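## Task

Find the patch panel directly beneath the switch whose ports have red covers. Remove the plug sitting in port 21 (ports are counted 1 to 24 starting at the left end) and loop its cable into the nearest cable-manager ring on that port's left side; the plug itself may dangle. Do not remove any other plug, and do not shift any outward, since that alone may count as failure. At the end, every remaining plug must sit latched in its port with its latch lever raised, each lead must still pass through the manager rings it uses, and no lead may be sharply kinked or twisted around another. The robot must not topple or be left leaning.

## Robot and tools

ROBOT. A LinearBot: a base that can drive in any direction, a column about 1.7 m high, and a carriage that rides up and down it (lift_m). The carriage holds two identical six-joint arms, each ending in a two-finger gripper. Arm bases sit roughly 0.57 m + lift_m above the floor; carriage parts hang about 0.15 m lower. A hand reaches up to 0.78 m from its shoulder but only about 0.38 m below its arm base. The hand is about 0.16 m long, 0.1 m wide (0.14 m opened); fingertips narrow to about 0.005 m thick and 0.02 m across; the wrist camera sticks out 0.11 m from the joint 6 axis on one side. Parked joints 1-6 are 0, 0.05, 0.05, 1.45, 0, 0; parked, the robot is about 0.85 m wide and 0.65 m long. Cameras: carriage_camera, fixed and tilted about 20 degrees down; left_wrist_camera and right_wrist_camera, looking out beyond the fingertips. Images are 896x504 pixels.

FRAMES. Base frame: metres, origin on the floor below the base centre, x forward, y left, z up. left_hand and right_hand report, in this frame, the point between the finger pads, plus quat_wxyz (hand z runs along the fingers, which open along hand y; a hand pointing straight up with joints 1, 5, 6 at 0 gives (1, 0, 0, 0)). base_odometry is in the odometry frame (the base frame where the scene began), counted from wheel turns only, so slip looks like travel; heading in rad, left positive, -3.142 to 3.142, and may drift a degree or two after turns or long strafes.

move. Arguments: base, joints, speeds, min_time_s, cameras. An action needs base, joints or both; a call with none just reports state and images. All motions start together.
- base: an object with exactly one key, each an offset from where the base was last reported: translate_m (-2 to 2 m, forward positive), strafe_m (-2 to 2 m, left positive) or rotate_rad (-6.3 to 6.3 rad, counter-clockwise positive). Gives up after 14 s (time_out).
- joints: one object for both arms, keyed by joint name, each value an absolute target. lift_m 0 to 1 m. For each side (left_ / right_): joint1_rad -2.617 to 3.054 (yaw about vertical, 0 ahead, positive left); joint2_rad 0 to 3.141 (shoulder: 0 upper arm level pointing back, 1.57 vertical, 3.14 level pointing forward); joint3_rad 0 to 3.141 (elbow, 0 folded, 3.14 straight); joint4_rad -1.57 to 1.57 (wrist pitch, positive tips fingertips up); joint5_rad -1.57 to 1.57 (wrist yaw, positive swings fingertips to the right, opposite to joint 1); joint6_rad -2.094 to 2.094 (roll about the finger axis, positive clockwise viewed from the forearm); gripper_m 0 to 0.093 m (pad gap). Joints omitted keep chasing their earlier targets.
- speeds: caps for this action only: translate_m and strafe_m 0.02-0.5 m/s, rotate_rad 0.05-1.57 rad/s, lift_m 0.08-0.25 m/s (the top value is the default).
- min_time_s: 0.1-8 s, a lower bound on how long each arm and gripper motion takes; smoother, straighter paths.
- cameras: list of camera names, or ["all"]; omitted or null gives all, [] gives none.
No action may exceed 15 s. An unknown key makes the call invalid; an out-of-range value gets it refused. A refusal, or a stop that starts during a call or blocks it, cancels the remaining move, wait and finished_scene calls of that reply.

wait: seconds (0 to 10), cameras. Commands nothing; the scene keeps running.
zoom_image: camera and region [x0, y0, x1, y1] in pixels of that camera's latest image, origin top-left, no larger than 504 by 504; only cameras present in the newest images.
finished_scene: scene, the current scene's number. Irreversible; calls after it in the same reply apply to the following scene, whose task appears in the result.

RESULTS. The "move" line reads done, or the worst status. base_status and joint_status per motion: done (base: wheels turned the full amount, slip possible), off_target (stopped short, may still push), contact_stop or time_out (target dropped, holding), not_followed (a safety check withheld arm targets because arms came within millimetres of each other or themselves; may retry later), limit_stop_at_motor_heat. on_its_own lists uncommanded behaviour; "held at" is a target, not a reading. "pictures" names the image order; images may lag the state slightly. motor_effort gives percent of maximum, peak in brackets, sign toward larger joint values; a lift effort that keeps dropping while lowering means a hand rests on something. Joint torques include arm weight and wrap at ±28 N m for joints 1-3. Motor temperatures: one block per arm, joints then gripper. MOTOR HOT appears at 75 °C; at 100 °C that arm goes limp for 30-60 s (OVER-TEMPERATURE FAULT).

CAVEATS. Hand readings are approximate, and the real hand usually sits lower, worse at long reach. Arms have no contact stop: a blocked arm keeps pressing and snaps to target once free. Small commanded turns may not happen. Gripper readings run up to 0.002 m wide in free air and narrower than a gripped hard part; to release, command well above the reading. To untangle withheld arms, resend one arm its current six readings with joint 1 turned away, then do the other in a later call. Simulation time passes while you think; the robot keeps its last command.

AVOID. Pulling or easing out any plug other than the target; arms striking or pressing each other; knocking objects off the work area; shoving hard; reversing under a table edge into the column; stretched arms with a high carriage (tipping). Leaving arms extended heats them; park to cool. After a contact stop, back off about 0.2 m the way you came, or raise the lift if the carriage rests on something.

Each tool is called after "Request:" by a JSON object that holds its "name" and its "arguments".

## Session

I'll start by looking at the current state and camera views.

Request:
{"name": "move", "arguments": {}}

Scene clock: 0.00 s.
Joint torques (N m): no reading
Motor temperatures (°C): left_arm=[33 32 39 40 32 27 32] | right_arm=[32 33 36 42 30 29 28]
base_odometry: x=+0.000 y=+0.000 heading=+0.000
base_status: not commanded
joint_positions: lift_m=+0.300 left_joint1_rad=+0.018 left_joint2_rad=+0.059 left_joint3_rad=+0.035 left_joint4_rad=+1.449 left_joint5_rad=+0.041 left_joint6_rad=-0.034 left_gripper_m=+0.09396 right_joint1_rad=-0.010 right_joint2_rad=+0.046 right_joint3_rad=+0.034 right_joint4_rad=+1.434 right_joint5_rad=+0.012 right_joint6_rad=-0.025 right_gripper_m=+0.09396
joint_status: not commanded
motor_effort: lift_m=+39 drive_wheels=-1
left_hand: x=+0.2657 y=+0.3135 z=+1.3103 quat_wxyz=(+0.997, +0.018, +0.073, -0.010) (m; base frame)
right_hand: x=+0.2656 y=-0.3223 z=+1.3098 quat_wxyz=(+0.997, +0.006, +0.075, -0.018) (m; base frame)
pictures: carriage_camera, left_wrist_camera, right_wrist_camera

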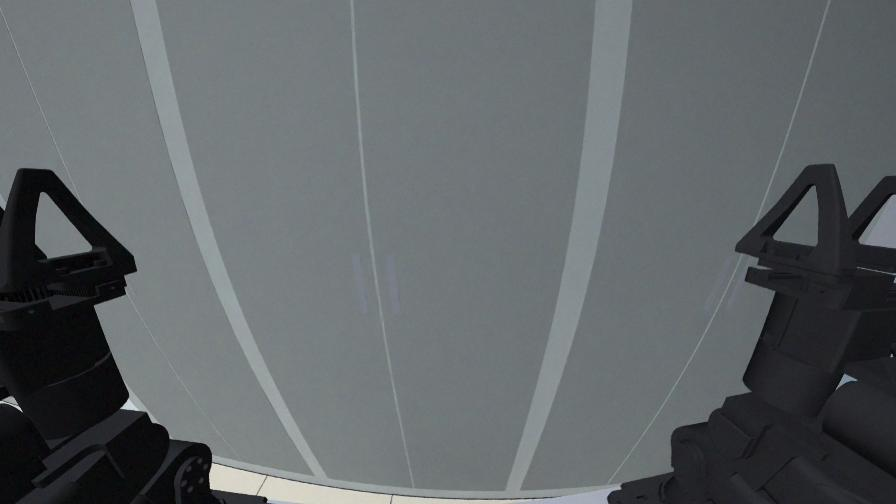

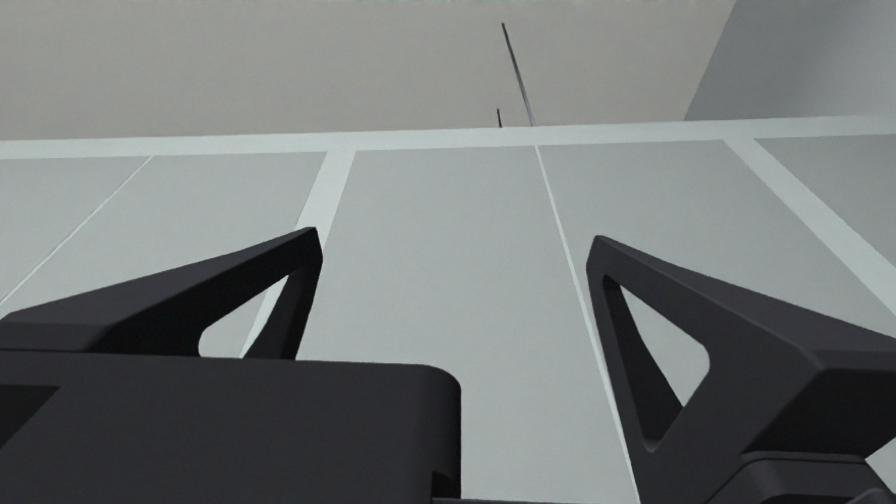

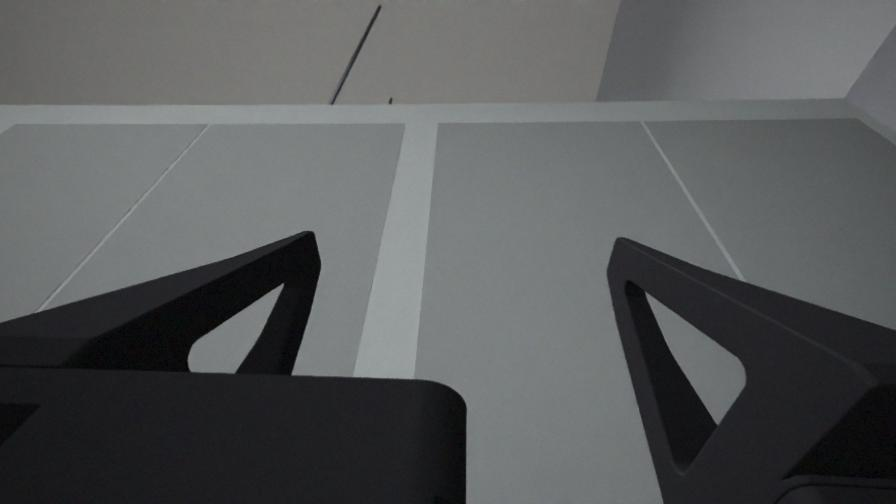

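Request:
{"name": "move", "arguments": {"base": {"rotate_rad": 0.6}, "speeds": {"rotate_rad": 0.5}, "cameras": ["carriage_camera"]}}

Scene clock: 2.63 s.
Joint torques (N m): left_arm=[-0.4 4.45 6.3 -0.15 0.01 0.08] | right_arm=[0.21 3.75 6.2 -0.29 0.01 -0.16]
Motor temperatures (°C): left_arm=[33 32 39 40 32 27 32] | right_arm=[32 33 36 41 30 29 28]
move: done
base_odometry: x=+0.000 y=+0.000 heading=+0.600
base_status: done
joint_positions: lift_m=+0.300 left_joint1_rad=+0.018 left_joint2_rad=+0.059 left_joint3_rad=+0.035 left_joint4_rad=+1.448 left_joint5_rad=+0.041 left_joint6_rad=-0.034 left_gripper_m=+0.09396 right_joint1_rad=-0.010 right_joint2_rad=+0.046 right_joint3_rad=+0.034 right_joint4_rad=+1.434 right_joint5_rad=+0.012 right_joint6_rad=-0.025 right_gripper_m=+0.09396
joint_status: not commanded
motor_effort: lift_m=+39(39) drive_wheels=+6(13)
left_hand: x=+0.2658 y=+0.3135 z=+1.3103 quat_wxyz=(+0.997, +0.018, +0.074, -0.010) (m; base frame)
right_hand: x=+0.2656 y=-0.3223 z=+1.3098 quat_wxyz=(+0.997, +0.006, +0.075, -0.018) (m; base frame)
pictures: carriage_camera

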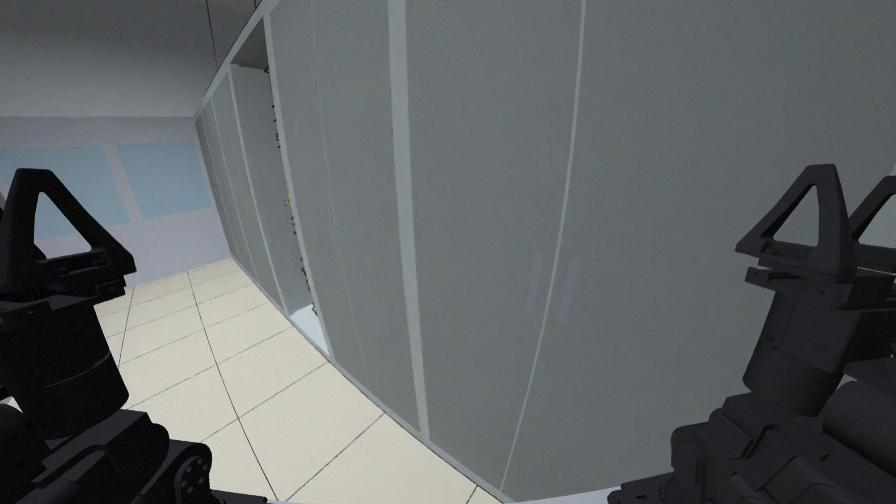

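Request:
{"name": "zoom_image", "arguments": {"camera": "carriage_camera", "region": [190, 0, 400, 360]}}

Request:
{"name": "move", "arguments": {"base": {"rotate_rad": 0.9}, "speeds": {"rotate_rad": 0.5}, "cameras": ["carriage_camera"]}}

Scaled by 1.400 from the camera's 896x504 image, which has a finer 1280x720 frame.

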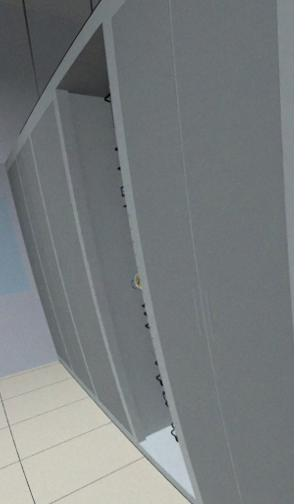

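Scene clock: 5.57 s.
Joint torques (N m): left_arm=[-0.57 4.48 6.09 -0.1 0.05 0.09] | right_arm=[0.21 3.77 6.2 -0.29 0.01 -0.16]
Motor temperatures (°C): left_arm=[33 32 39 39 32 27 32] | right_arm=[32 33 36 41 30 29 28]
move: done
base_odometry: x=+0.000 y=+0.000 heading=+1.499
base_status: done
joint_positions: lift_m=+0.300 left_joint1_rad=+0.018 left_joint2_rad=+0.059 left_joint3_rad=+0.035 left_joint4_rad=+1.448 left_joint5_rad=+0.041 left_joint6_rad=-0.034 left_gripper_m=+0.09396 right_joint1_rad=-0.010 right_joint2_rad=+0.046 right_joint3_rad=+0.034 right_joint4_rad=+1.434 right_joint5_rad=+0.012 right_joint6_rad=-0.025 right_gripper_m=+0.09396
joint_status: not commanded
motor_effort: lift_m=+39(40) drive_wheels=+4(13)
left_hand: x=+0.2658 y=+0.3135 z=+1.3103 quat_wxyz=(+0.997, +0.018, +0.074, -0.010) (m; base frame)
right_hand: x=+0.2656 y=-0.3223 z=+1.3098 quat_wxyz=(+0.997, +0.006, +0.075, -0.018) (m; base frame)
pictures: carriage_camera

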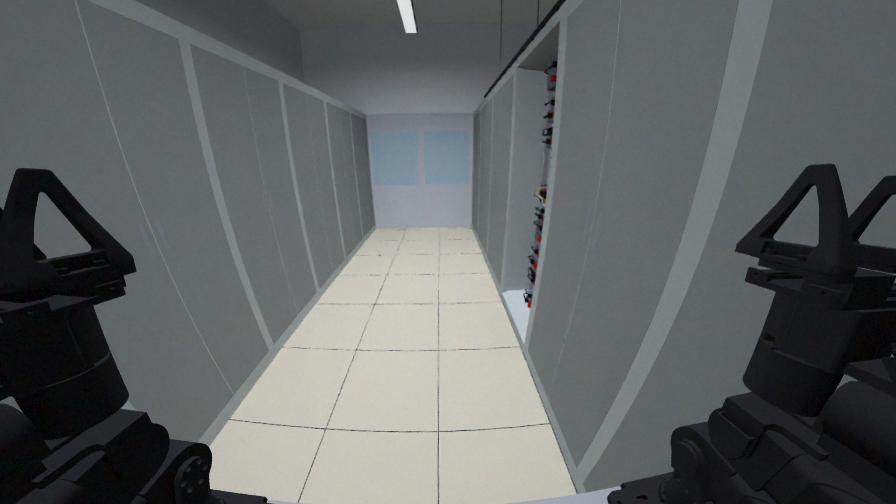

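Request:
{"name": "zoom_image", "arguments": {"camera": "carriage_camera", "region": [470, 40, 620, 340]}}

Request:
{"name": "move", "arguments": {"base": {"strafe_m": 0.3}, "speeds": {"strafe_m": 0.25}, "cameras": ["carriage_camera"]}}

Scaled by 1.680 from the camera's 896x504 image, which has a finer 1280x720 frame.

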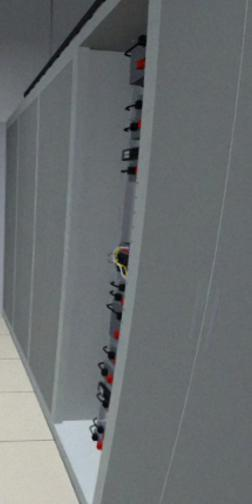

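Scene clock: 9.30 s.
Joint torques (N m): left_arm=[-0.49 4.52 6.22 -0.11 0.03 0.03] | right_arm=[0.16 3.75 6.2 -0.29 0.01 -0.17]
Motor temperatures (°C): left_arm=[33 32 40 39 32 27 32] | right_arm=[32 33 36 41 30 29 28]
move: done
base_odometry: x=-0.299 y=+0.021 heading=+1.500
base_status: done
joint_positions: lift_m=+0.300 left_joint1_rad=+0.018 left_joint2_rad=+0.059 left_joint3_rad=+0.035 left_joint4_rad=+1.448 left_joint5_rad=+0.040 left_joint6_rad=-0.034 left_gripper_m=+0.09396 right_joint1_rad=-0.010 right_joint2_rad=+0.046 right_joint3_rad=+0.034 right_joint4_rad=+1.434 right_joint5_rad=+0.012 right_joint6_rad=-0.025 right_gripper_m=+0.09396
joint_status: not commanded
motor_effort: lift_m=+39(40) drive_wheels=-5(18)
left_hand: x=+0.2658 y=+0.3135 z=+1.3103 quat_wxyz=(+0.997, +0.018, +0.074, -0.010) (m; base frame)
right_hand: x=+0.2656 y=-0.3222 z=+1.3098 quat_wxyz=(+0.997, +0.005, +0.075, -0.018) (m; base frame)
pictures: carriage_camera

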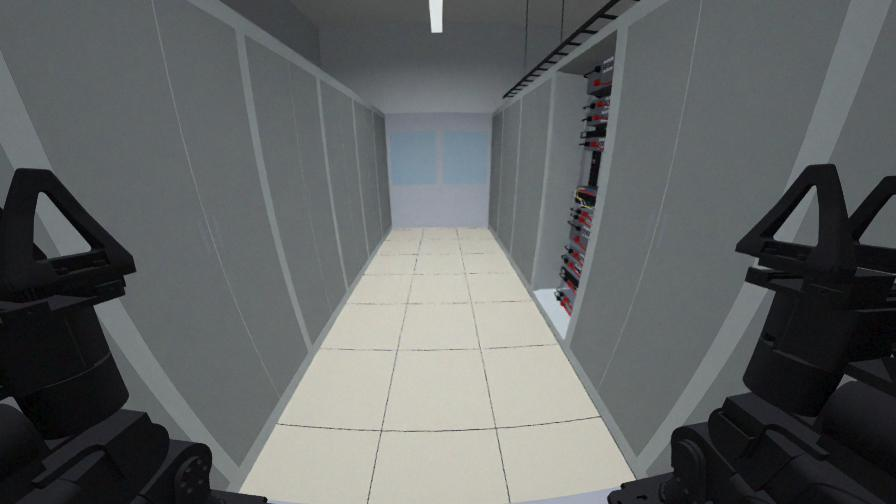

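Request:
{"name": "move", "arguments": {"base": {"translate_m": 1.85}, "speeds": {"translate_m": 0.35}, "cameras": ["carriage_camera"]}}

Request:
{"name": "move", "arguments": {"base": {"rotate_rad": -1.5}, "speeds": {"rotate_rad": 0.5}, "cameras": ["carriage_camera"]}}

Scene clock: 16.53 s.
Joint torques (N m): left_arm=[-0.49 4.55 6.17 -0.09 0.09 0.06] | right_arm=[0.21 3.67 6.23 -0.28 0.01 -0.17]
Motor temperatures (°C): left_arm=[33 32 40 39 31 27 32] | right_arm=[32 33 36 41 30 29 28]
move: done
base_odometry: x=-0.170 y=+1.867 heading=+1.501
base_status: done
joint_positions: lift_m=+0.300 left_joint1_rad=+0.018 left_joint2_rad=+0.059 left_joint3_rad=+0.035 left_joint4_rad=+1.448 left_joint5_rad=+0.040 left_joint6_rad=-0.034 left_gripper_m=+0.09396 right_joint1_rad=-0.010 right_joint2_rad=+0.046 right_joint3_rad=+0.034 right_joint4_rad=+1.434 right_joint5_rad=+0.012 right_joint6_rad=-0.025 right_gripper_m=+0.09396
joint_status: not commanded
motor_effort: lift_m=+39(40) drive_wheels=-3(13)
left_hand: x=+0.2658 y=+0.3135 z=+1.3103 quat_wxyz=(+0.997, +0.018, +0.074, -0.010) (m; base frame)
right_hand: x=+0.2656 y=-0.3222 z=+1.3098 quat_wxyz=(+0.997, +0.005, +0.075, -0.018) (m; base frame)
pictures: carriage_camera

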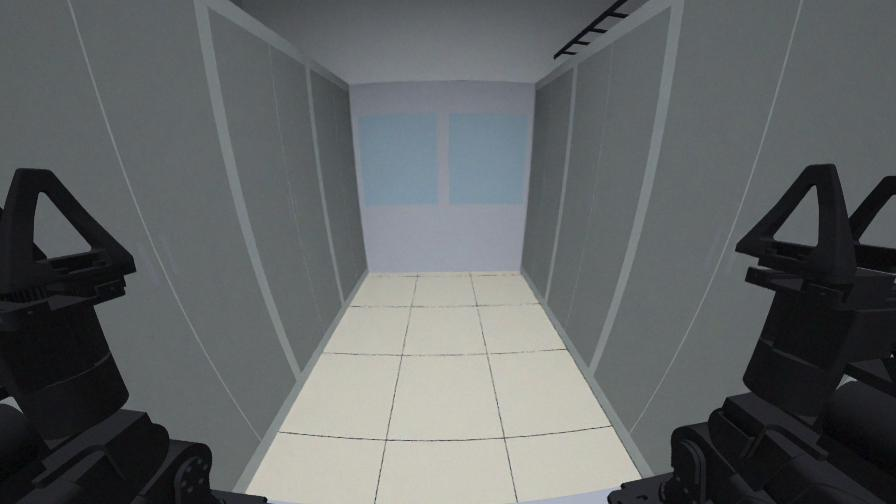

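Scene clock: 20.43 s.
Joint torques (N m): left_arm=[-0.53 4.52 6.23 -0.11 0.04 0.04] | right_arm=[0.21 3.75 6.22 -0.29 0.01 -0.16]
Motor temperatures (°C): left_arm=[33 32 40 39 31 27 32] | right_arm=[32 33 37 41 30 29 28]
move: done
base_odometry: x=-0.170 y=+1.867 heading=+0.001
base_status: done
joint_positions: lift_m=+0.300 left_joint1_rad=+0.018 left_joint2_rad=+0.059 left_joint3_rad=+0.035 left_joint4_rad=+1.449 left_joint5_rad=+0.040 left_joint6_rad=-0.034 left_gripper_m=+0.09396 right_joint1_rad=-0.010 right_joint2_rad=+0.046 right_joint3_rad=+0.034 right_joint4_rad=+1.434 right_joint5_rad=+0.012 right_joint6_rad=-0.025 right_gripper_m=+0.09396
joint_status: not commanded
motor_effort: lift_m=+39(39) drive_wheels=+5(13)
left_hand: x=+0.2657 y=+0.3135 z=+1.3103 quat_wxyz=(+0.997, +0.018, +0.073, -0.010) (m; base frame)
right_hand: x=+0.2656 y=-0.3222 z=+1.3098 quat_wxyz=(+0.997, +0.005, +0.075, -0.018) (m; base frame)
pictures: carriage_camera

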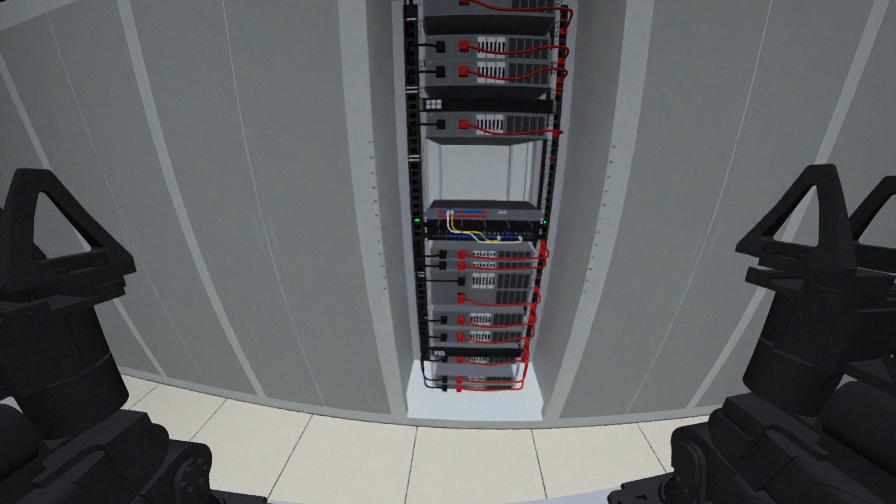

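Request:
{"name": "zoom_image", "arguments": {"camera": "carriage_camera", "region": [400, 180, 570, 280]}}

Request:
{"name": "zoom_image", "arguments": {"camera": "carriage_camera", "region": [380, 0, 600, 200]}}

Scaled by 2.965 from the camera's 896x504 image, which has a finer 1280x720 frame.

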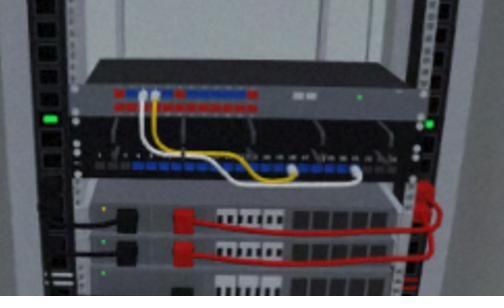

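Scaled by 2.291 from the camera's 896x504 image, which has a finer 1280x720 frame.

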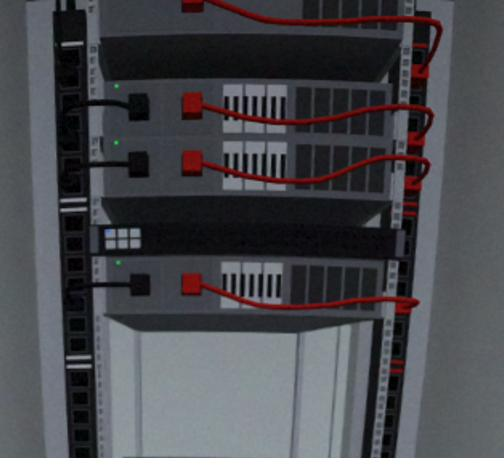

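Request:
{"name": "zoom_image", "arguments": {"camera": "carriage_camera", "region": [420, 195, 560, 255]}}

Request:
{"name": "zoom_image", "arguments": {"camera": "carriage_camera", "region": [330, 100, 660, 440]}}

Scaled by 3.600 from the camera's 896x504 image, which has a finer 1280x720 frame.

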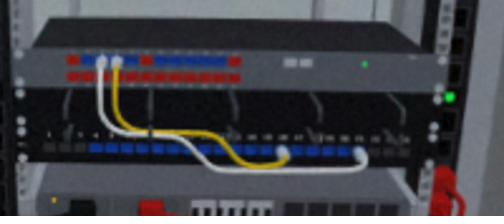

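Scaled by 1.482 from the camera's 896x504 image, which has a finer 1280x720 frame.

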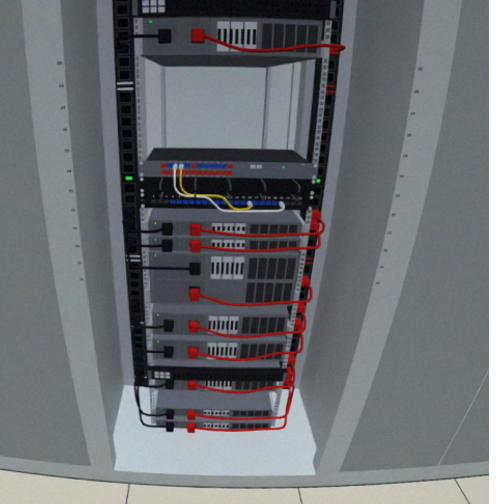

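Request:
{"name": "move", "arguments": {"base": {"rotate_rad": -0.04}, "speeds": {"rotate_rad": 0.3}, "cameras": []}}

Request:
{"name": "move", "arguments": {"base": {"translate_m": 0.25}, "speeds": {"translate_m": 0.2}, "cameras": ["carriage_camera"]}}

Request:
{"name": "zoom_image", "arguments": {"camera": "carriage_camera", "region": [400, 120, 600, 260]}}

Scene clock: 24.67 s.
Joint torques (N m): left_arm=[-0.54 4.53 6.22 -0.08 0.03 0.04] | right_arm=[0.21 3.77 6.2 -0.3 0 -0.16]
Motor temperatures (°C): left_arm=[33 32 40 38 31 27 32] | right_arm=[32 33 37 40 30 29 28]
move: done
base_odometry: x=-0.170 y=+1.867 heading=-0.038
base_status: done
joint_positions: lift_m=+0.300 left_joint1_rad=+0.018 left_joint2_rad=+0.059 left_joint3_rad=+0.035 left_joint4_rad=+1.449 left_joint5_rad=+0.040 left_joint6_rad=-0.034 left_gripper_m=+0.09396 right_joint1_rad=-0.010 right_joint2_rad=+0.046 right_joint3_rad=+0.034 right_joint4_rad=+1.434 right_joint5_rad=+0.012 right_joint6_rad=-0.025 right_gripper_m=+0.09396
joint_status: not commanded
motor_effort: lift_m=+39(39) drive_wheels=+5(13)
left_hand: x=+0.2657 y=+0.3135 z=+1.3103 quat_wxyz=(+0.997, +0.018, +0.073, -0.010) (m; base frame)
right_hand: x=+0.2656 y=-0.3222 z=+1.3098 quat_wxyz=(+0.997, +0.005, +0.075, -0.018) (m; base frame)
pictures: none
No camera images: "cameras" was empty.

Scene clock: 27.00 s.
Joint torques (N m): left_arm=[-0.53 4.45 6.26 -0.09 0.02 0.06] | right_arm=[0.2 3.81 6.23 -0.28 0.01 -0.16]
Motor temperatures (°C): left_arm=[33 32 40 38 31 27 32] | right_arm=[32 33 37 40 30 29 28]
move: done
base_odometry: x=+0.080 y=+1.857 heading=-0.039
base_status: done
joint_positions: lift_m=+0.300 left_joint1_rad=+0.018 left_joint2_rad=+0.059 left_joint3_rad=+0.035 left_joint4_rad=+1.447 left_joint5_rad=+0.040 left_joint6_rad=-0.034 left_gripper_m=+0.09396 right_joint1_rad=-0.010 right_joint2_rad=+0.046 right_joint3_rad=+0.034 right_joint4_rad=+1.434 right_joint5_rad=+0.012 right_joint6_rad=-0.025 right_gripper_m=+0.09396
joint_status: not commanded
motor_effort: lift_m=+39(40) drive_wheels=-7(14)
left_hand: x=+0.2660 y=+0.3135 z=+1.3103 quat_wxyz=(+0.997, +0.018, +0.074, -0.010) (m; base frame)
right_hand: x=+0.2657 y=-0.3222 z=+1.3098 quat_wxyz=(+0.997, +0.005, +0.075, -0.018) (m; base frame)
pictures: carriage_camera

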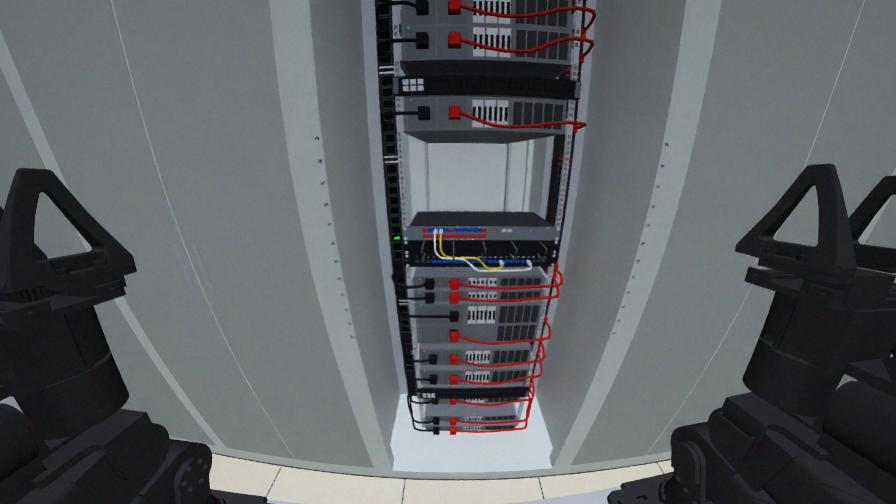

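Scaled by 2.520 from the camera's 896x504 image, which has a finer 1280x720 frame.

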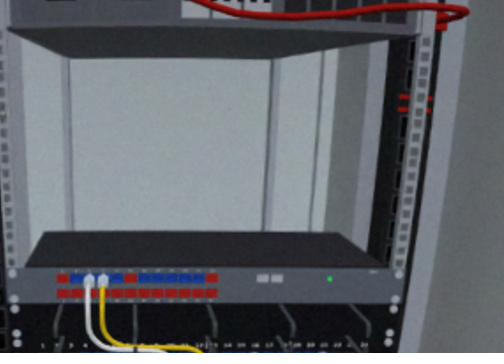

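Request:
{"name": "move", "arguments": {"joints": {"right_joint1_rad": 0.0, "right_joint2_rad": 1.067, "right_joint3_rad": 0.413, "right_joint4_rad": 0.654, "right_joint5_rad": 0.0, "right_joint6_rad": 0.0}, "min_time_s": 2.5}}

Scene clock: 31.13 s.
Joint torques (N m): left_arm=[-0.4 4.45 6.15 -0.11 0.04 0.06] | right_arm=[0.83 -2.18 9.74 2 -0.08 -0.03]
Motor temperatures (°C): left_arm=[33 32 41 38 31 27 32] | right_arm=[32 33 37 40 30 29 28]
move: done
base_odometry: x=+0.080 y=+1.857 heading=-0.039
base_status: not commanded
joint_positions: lift_m=+0.300 left_joint1_rad=+0.018 left_joint2_rad=+0.059 left_joint3_rad=+0.035 left_joint4_rad=+1.447 left_joint5_rad=+0.040 left_joint6_rad=-0.034 left_gripper_m=+0.09396 right_joint1_rad=-0.007 right_joint2_rad=+1.059 right_joint3_rad=+0.389 right_joint4_rad=+0.673 right_joint5_rad=+0.010 right_joint6_rad=-0.012 right_gripper_m=+0.09396
joint_status: all done
motor_effort: lift_m=+39(39) drive_wheels=-6(7)
left_hand: x=+0.2660 y=+0.3135 z=+1.3103 quat_wxyz=(+0.997, +0.018, +0.074, -0.010) (m; base frame)
right_hand: x=+0.5929 y=-0.3239 z=+1.1230 quat_wxyz=(+0.708, +0.002, +0.706, -0.010) (m; base frame)
pictures: carriage_camera, left_wrist_camera, right_wrist_camera

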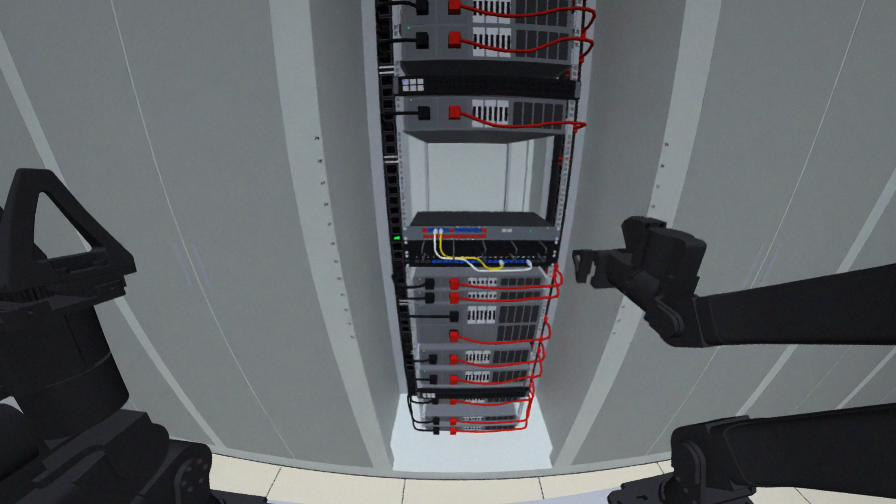

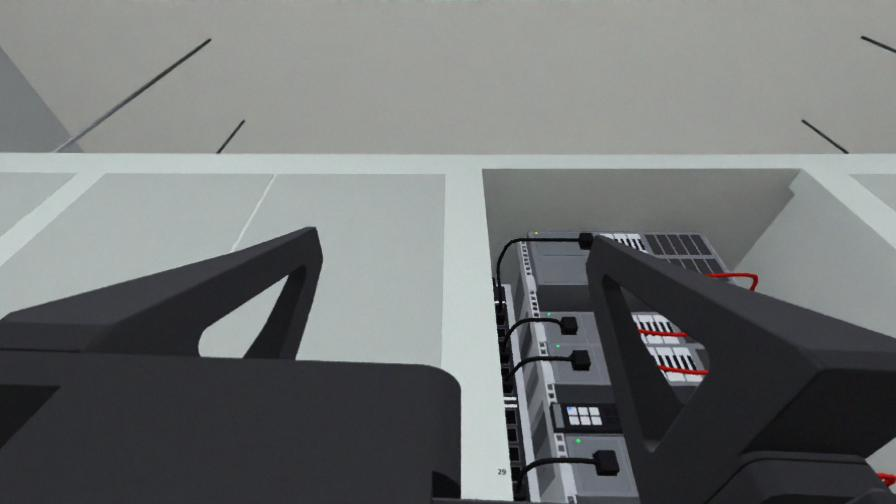

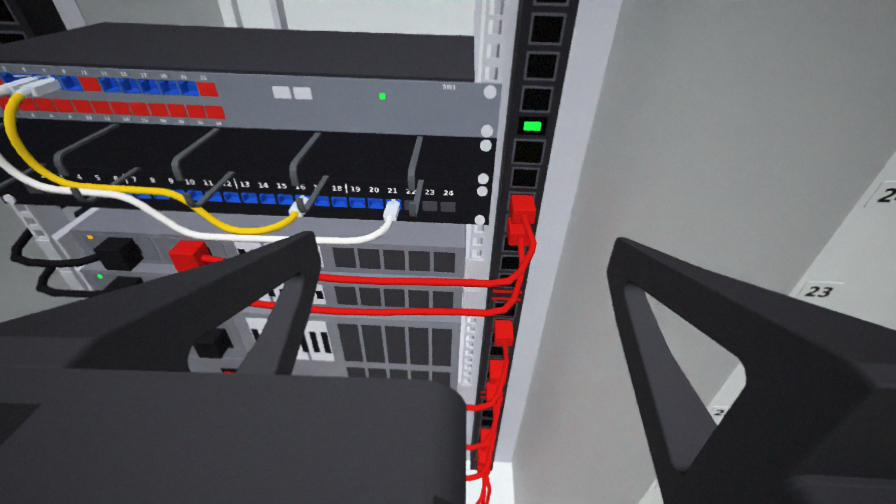

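Request:
{"name": "zoom_image", "arguments": {"camera": "right_wrist_camera", "region": [0, 50, 260, 260]}}

Request:
{"name": "zoom_image", "arguments": {"camera": "right_wrist_camera", "region": [240, 80, 520, 270]}}

Scaled by 1.938 from the camera's 896x504 image, which has a finer 1280x720 frame.

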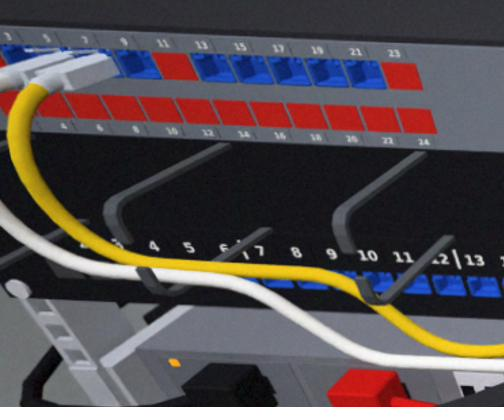

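Scaled by 1.800 from the camera's 896x504 image, which has a finer 1280x720 frame.

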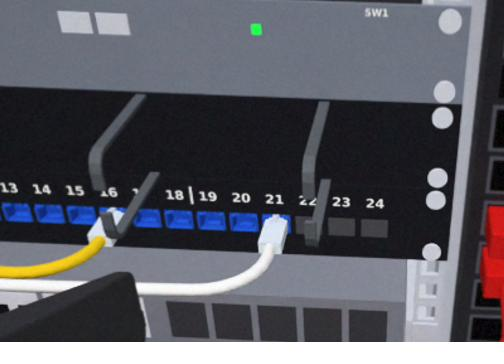

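Request:
{"name": "zoom_image", "arguments": {"camera": "right_wrist_camera", "region": [280, 120, 400, 250]}}

Request:
{"name": "zoom_image", "arguments": {"camera": "right_wrist_camera", "region": [370, 120, 500, 250]}}

Request:
{"name": "zoom_image", "arguments": {"camera": "right_wrist_camera", "region": [0, 60, 130, 200]}}

Request:
{"name": "zoom_image", "arguments": {"camera": "right_wrist_camera", "region": [130, 110, 290, 260]}}

Scaled by 3.877 from the camera's 896x504 image, which has a finer 1280x720 frame.

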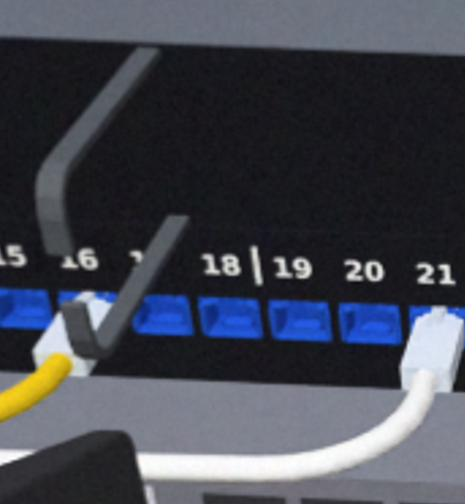

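Scaled by 3.877 from the camera's 896x504 image, which has a finer 1280x720 frame.

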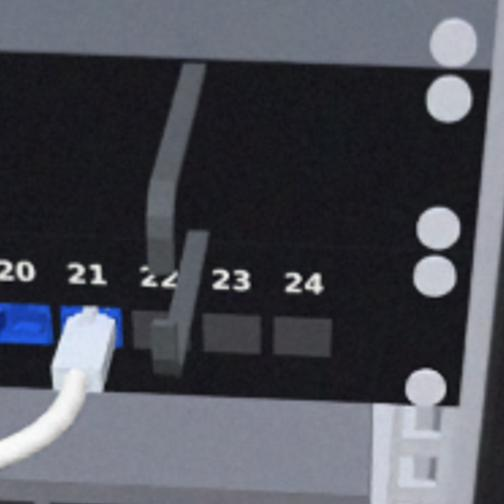

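Scaled by 3.600 from the camera's 896x504 image, which has a finer 1280x720 frame.

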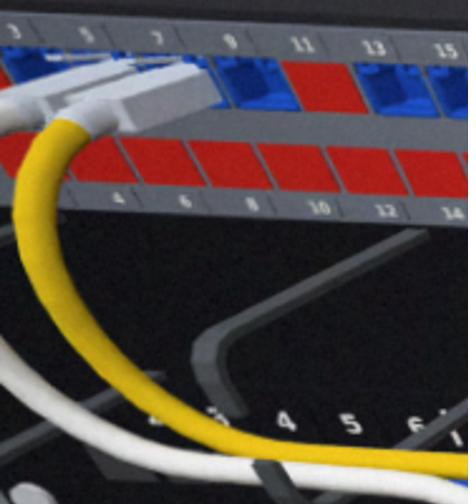

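Scaled by 3.150 from the camera's 896x504 image, which has a finer 1280x720 frame.

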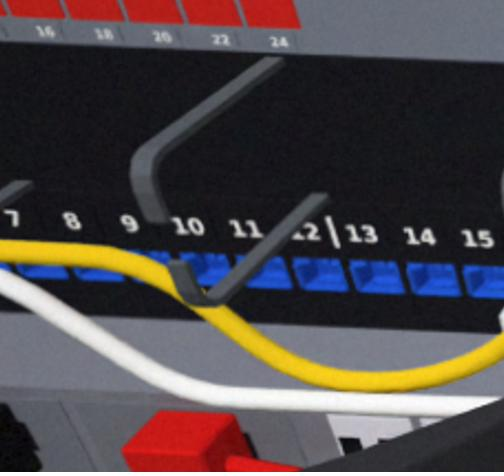

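Request:
{"name": "move", "arguments": {"joints": {"lift_m": 0.1, "right_joint1_rad": 0.15, "right_joint2_rad": 1.456, "right_joint3_rad": 0.607, "right_joint4_rad": 1.459, "right_joint5_rad": 0.15, "right_joint6_rad": 0.0}, "min_time_s": 2.0}}

Scene clock: 47.53 s.
Joint torques (N m): left_arm=[-0.55 4.49 6.28 -0.09 0.02 0.02] | right_arm=[0.88 -4.29 8.38 1.71 0.06 -0.05]
Motor temperatures (°C): left_arm=[33 32 41 37 31 27 32] | right_arm=[32 33 40 44 30 29 28]
move: done
base_odometry: x=+0.080 y=+1.857 heading=-0.039
base_status: not commanded
joint_positions: lift_m=+0.100 left_joint1_rad=+0.018 left_joint2_rad=+0.059 left_joint3_rad=+0.035 left_joint4_rad=+1.447 left_joint5_rad=+0.040 left_joint6_rad=-0.034 left_gripper_m=+0.09396 right_joint1_rad=+0.143 right_joint2_rad=+1.444 right_joint3_rad=+0.585 right_joint4_rad=+1.450 right_joint5_rad=+0.139 right_joint6_rad=-0.010 right_gripper_m=+0.09396
joint_status: all done
motor_effort: lift_m=+39(41) drive_wheels=+4(7)
left_hand: x=+0.2660 y=+0.3135 z=+1.1102 quat_wxyz=(+0.997, +0.018, +0.074, -0.010) (m; base frame)
right_hand: x=+0.6213 y=-0.2872 z=+1.0493 quat_wxyz=(+0.881, +0.025, +0.473, +0.026) (m; base frame)
pictures: carriage_camera, left_wrist_camera, right_wrist_camera

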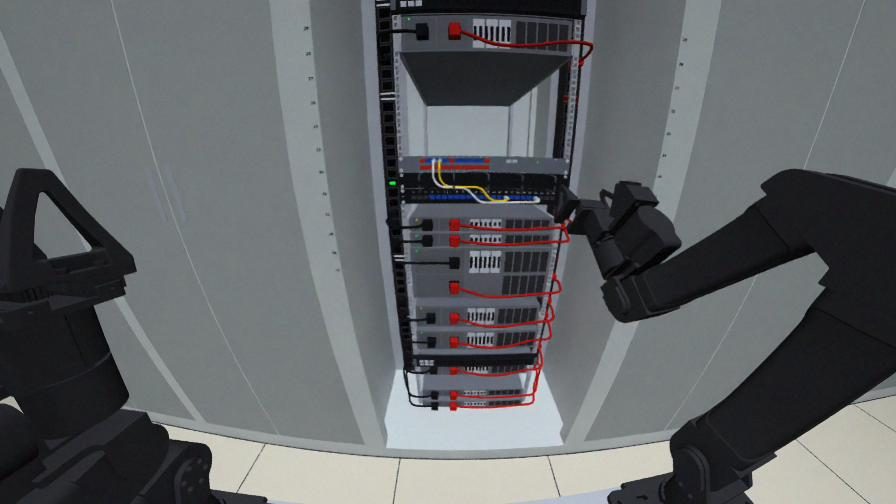

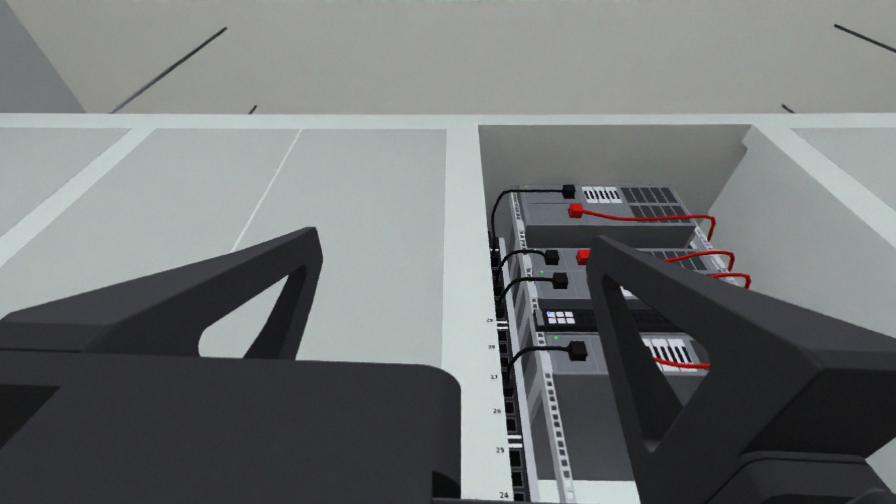

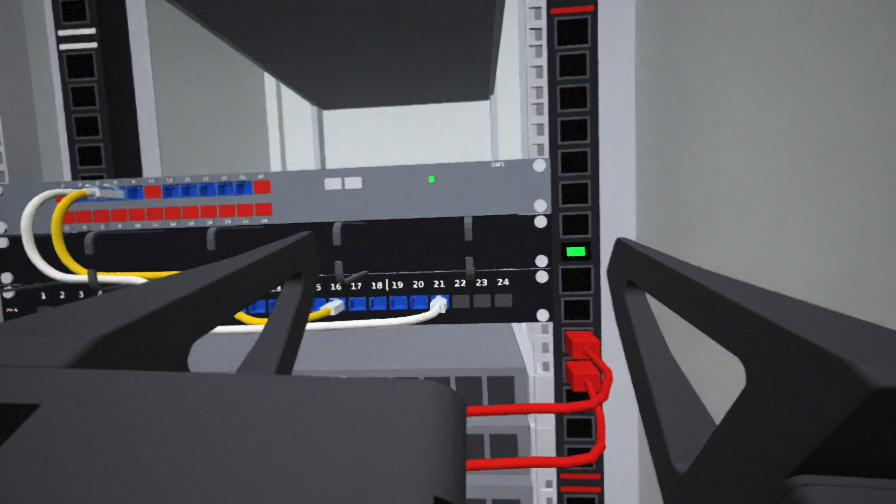

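Request:
{"name": "zoom_image", "arguments": {"camera": "right_wrist_camera", "region": [0, 160, 300, 350]}}

Request:
{"name": "zoom_image", "arguments": {"camera": "right_wrist_camera", "region": [290, 190, 560, 350]}}

Request:
{"name": "zoom_image", "arguments": {"camera": "carriage_camera", "region": [390, 140, 580, 220]}}

Scaled by 1.680 from the camera's 896x504 image, which has a finer 1280x720 frame.

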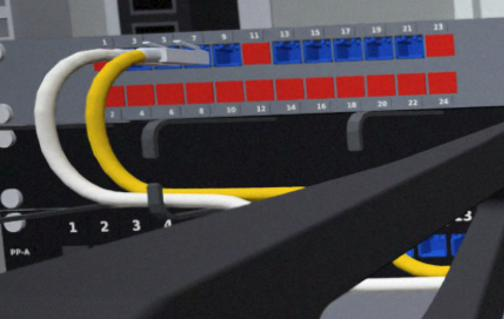

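Scaled by 1.867 from the camera's 896x504 image, which has a finer 1280x720 frame.

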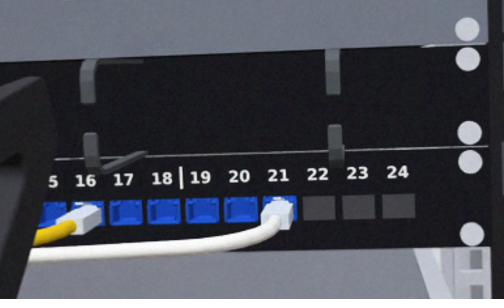

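Scaled by 2.653 from the camera's 896x504 image, which has a finer 1280x720 frame.

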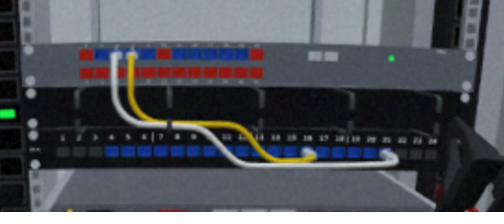

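Request:
{"name": "move", "arguments": {"joints": {"left_joint1_rad": -1.112, "left_joint2_rad": 1.867, "left_joint3_rad": 1.83, "left_joint4_rad": 0.04, "left_joint5_rad": -1.112, "left_joint6_rad": 0.0}, "min_time_s": 3.0}}

Scene clock: 54.07 s.
Joint torques (N m): left_arm=[-0.96 -10.81 11.03 1.81 -0.06 0.12] | right_arm=[0.9 -4.29 8.36 1.67 0.05 -0.06]
Motor temperatures (°C): left_arm=[33 33 42 38 31 27 32] | right_arm=[32 33 40 44 30 29 28]
move: done
base_odometry: x=+0.080 y=+1.857 heading=-0.039
base_status: not commanded
joint_positions: lift_m=+0.100 left_joint1_rad=-1.108 left_joint2_rad=+1.848 left_joint3_rad=+1.798 left_joint4_rad=+0.055 left_joint5_rad=-1.099 left_joint6_rad=-0.007 left_gripper_m=+0.09396 right_joint1_rad=+0.143 right_joint2_rad=+1.444 right_joint3_rad=+0.585 right_joint4_rad=+1.453 right_joint5_rad=+0.141 right_joint6_rad=-0.010 right_gripper_m=+0.09396
joint_status: all done
motor_effort: lift_m=+39(40) drive_wheels=+5(6)
left_hand: x=+0.5839 y=-0.0519 z=+1.1000 quat_wxyz=(+0.708, -0.001, +0.706, -0.007) (m; base frame)
right_hand: x=+0.6209 y=-0.2875 z=+1.0498 quat_wxyz=(+0.881, +0.026, +0.471, +0.025) (m; base frame)
pictures: carriage_camera, left_wrist_camera, right_wrist_camera

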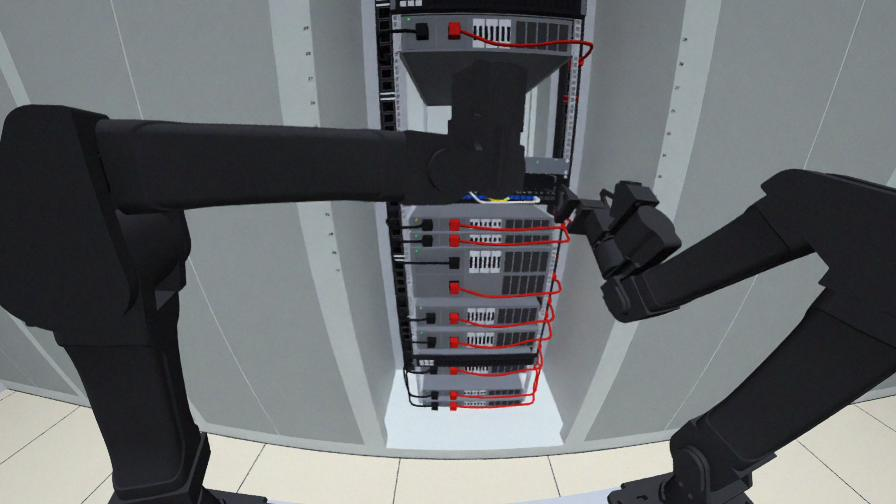

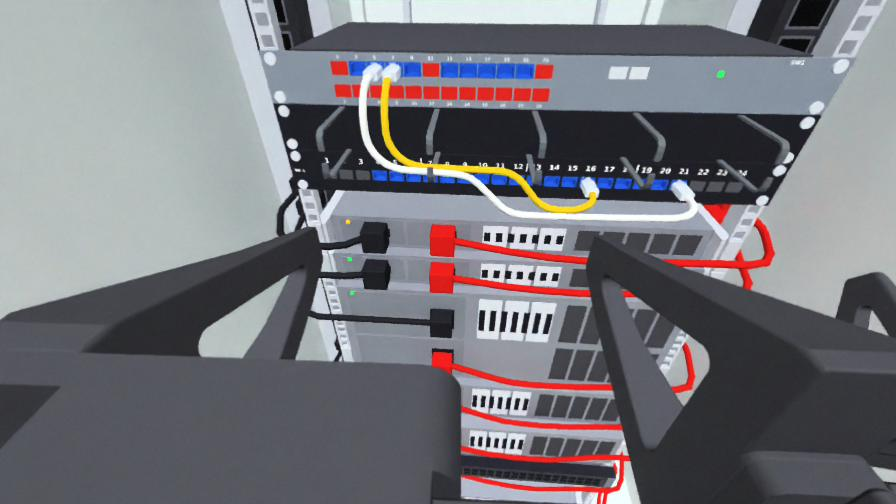

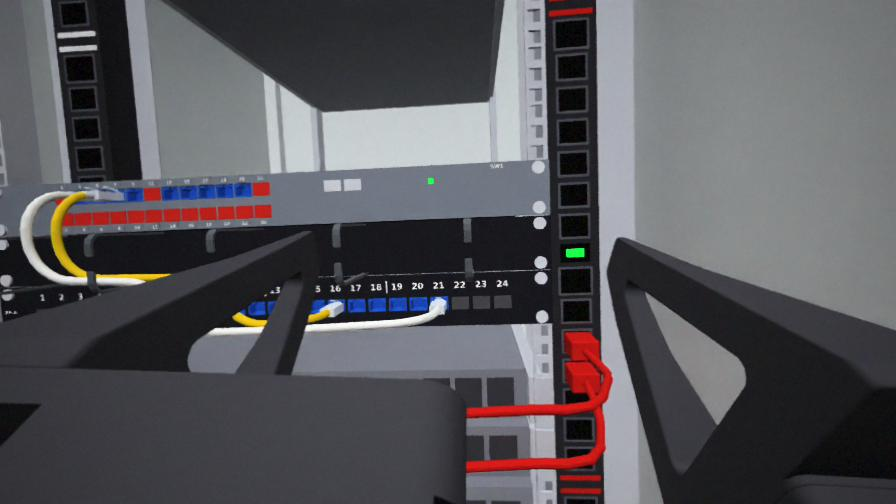

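Excellent view from the left wrist camera. I'll zoom in on the relevant parts.

Request:
{"name": "zoom_image", "arguments": {"camera": "left_wrist_camera", "region": [310, 40, 500, 200]}}

Request:
{"name": "zoom_image", "arguments": {"camera": "left_wrist_camera", "region": [420, 90, 600, 240]}}

Request:
{"name": "zoom_image", "arguments": {"camera": "left_wrist_camera", "region": [560, 90, 800, 240]}}

Scaled by 2.653 from the camera's 896x504 image, which has a finer 1280x720 frame.

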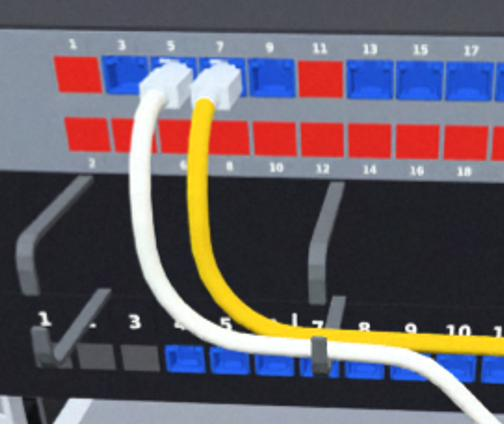

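Scaled by 2.800 from the camera's 896x504 image, which has a finer 1280x720 frame.

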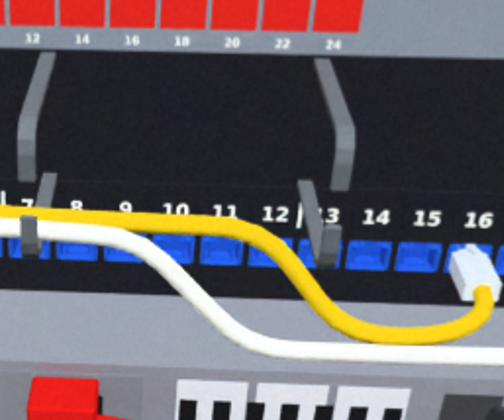

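Scaled by 2.100 from the camera's 896x504 image, which has a finer 1280x720 frame.

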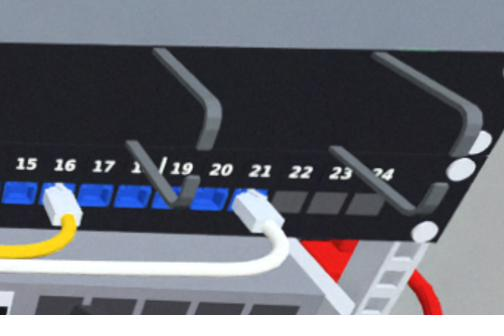

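Request:
{"name": "zoom_image", "arguments": {"camera": "left_wrist_camera", "region": [250, 40, 330, 200]}}

Request:
{"name": "zoom_image", "arguments": {"camera": "left_wrist_camera", "region": [740, 40, 860, 220]}}

Request:
{"name": "zoom_image", "arguments": {"camera": "left_wrist_camera", "region": [640, 140, 740, 240]}}

Scaled by 3.150 from the camera's 896x504 image, which has a finer 1280x720 frame.

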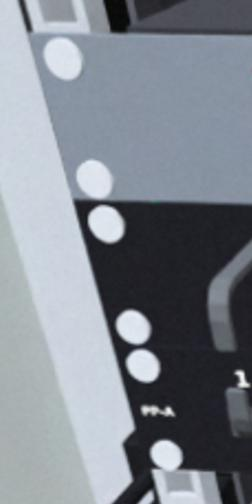

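Scaled by 2.800 from the camera's 896x504 image, which has a finer 1280x720 frame.

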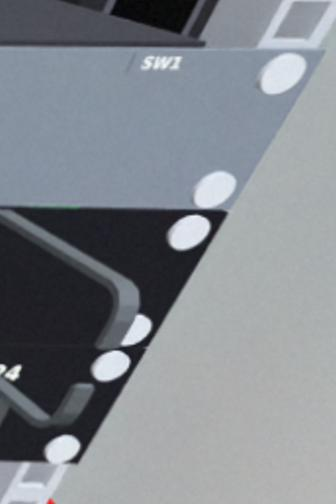

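Scaled by 5.040 from the camera's 896x504 image, which has a finer 1280x720 frame.

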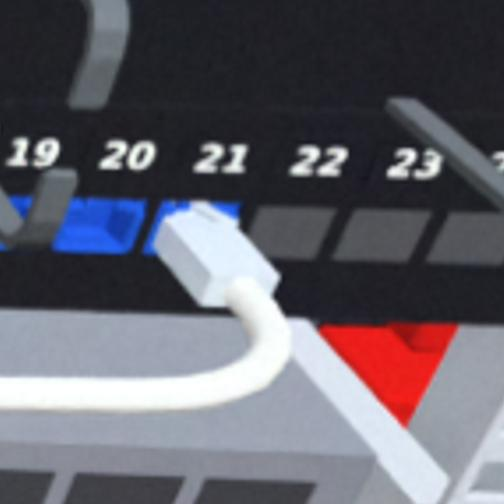

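Request:
{"name": "zoom_image", "arguments": {"camera": "carriage_camera", "region": [370, 330, 590, 470]}}

Request:
{"name": "zoom_image", "arguments": {"camera": "carriage_camera", "region": [290, 300, 690, 500]}}

Scaled by 2.291 from the camera's 896x504 image, which has a finer 1280x720 frame.

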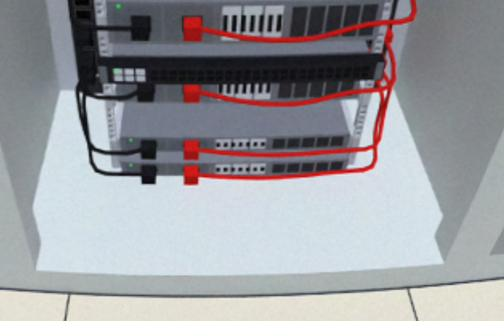

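Scaled by 1.260 from the camera's 896x504 image, which has a finer 1280x720 frame.

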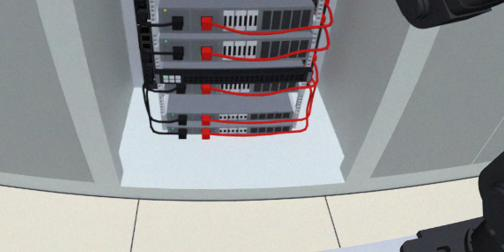

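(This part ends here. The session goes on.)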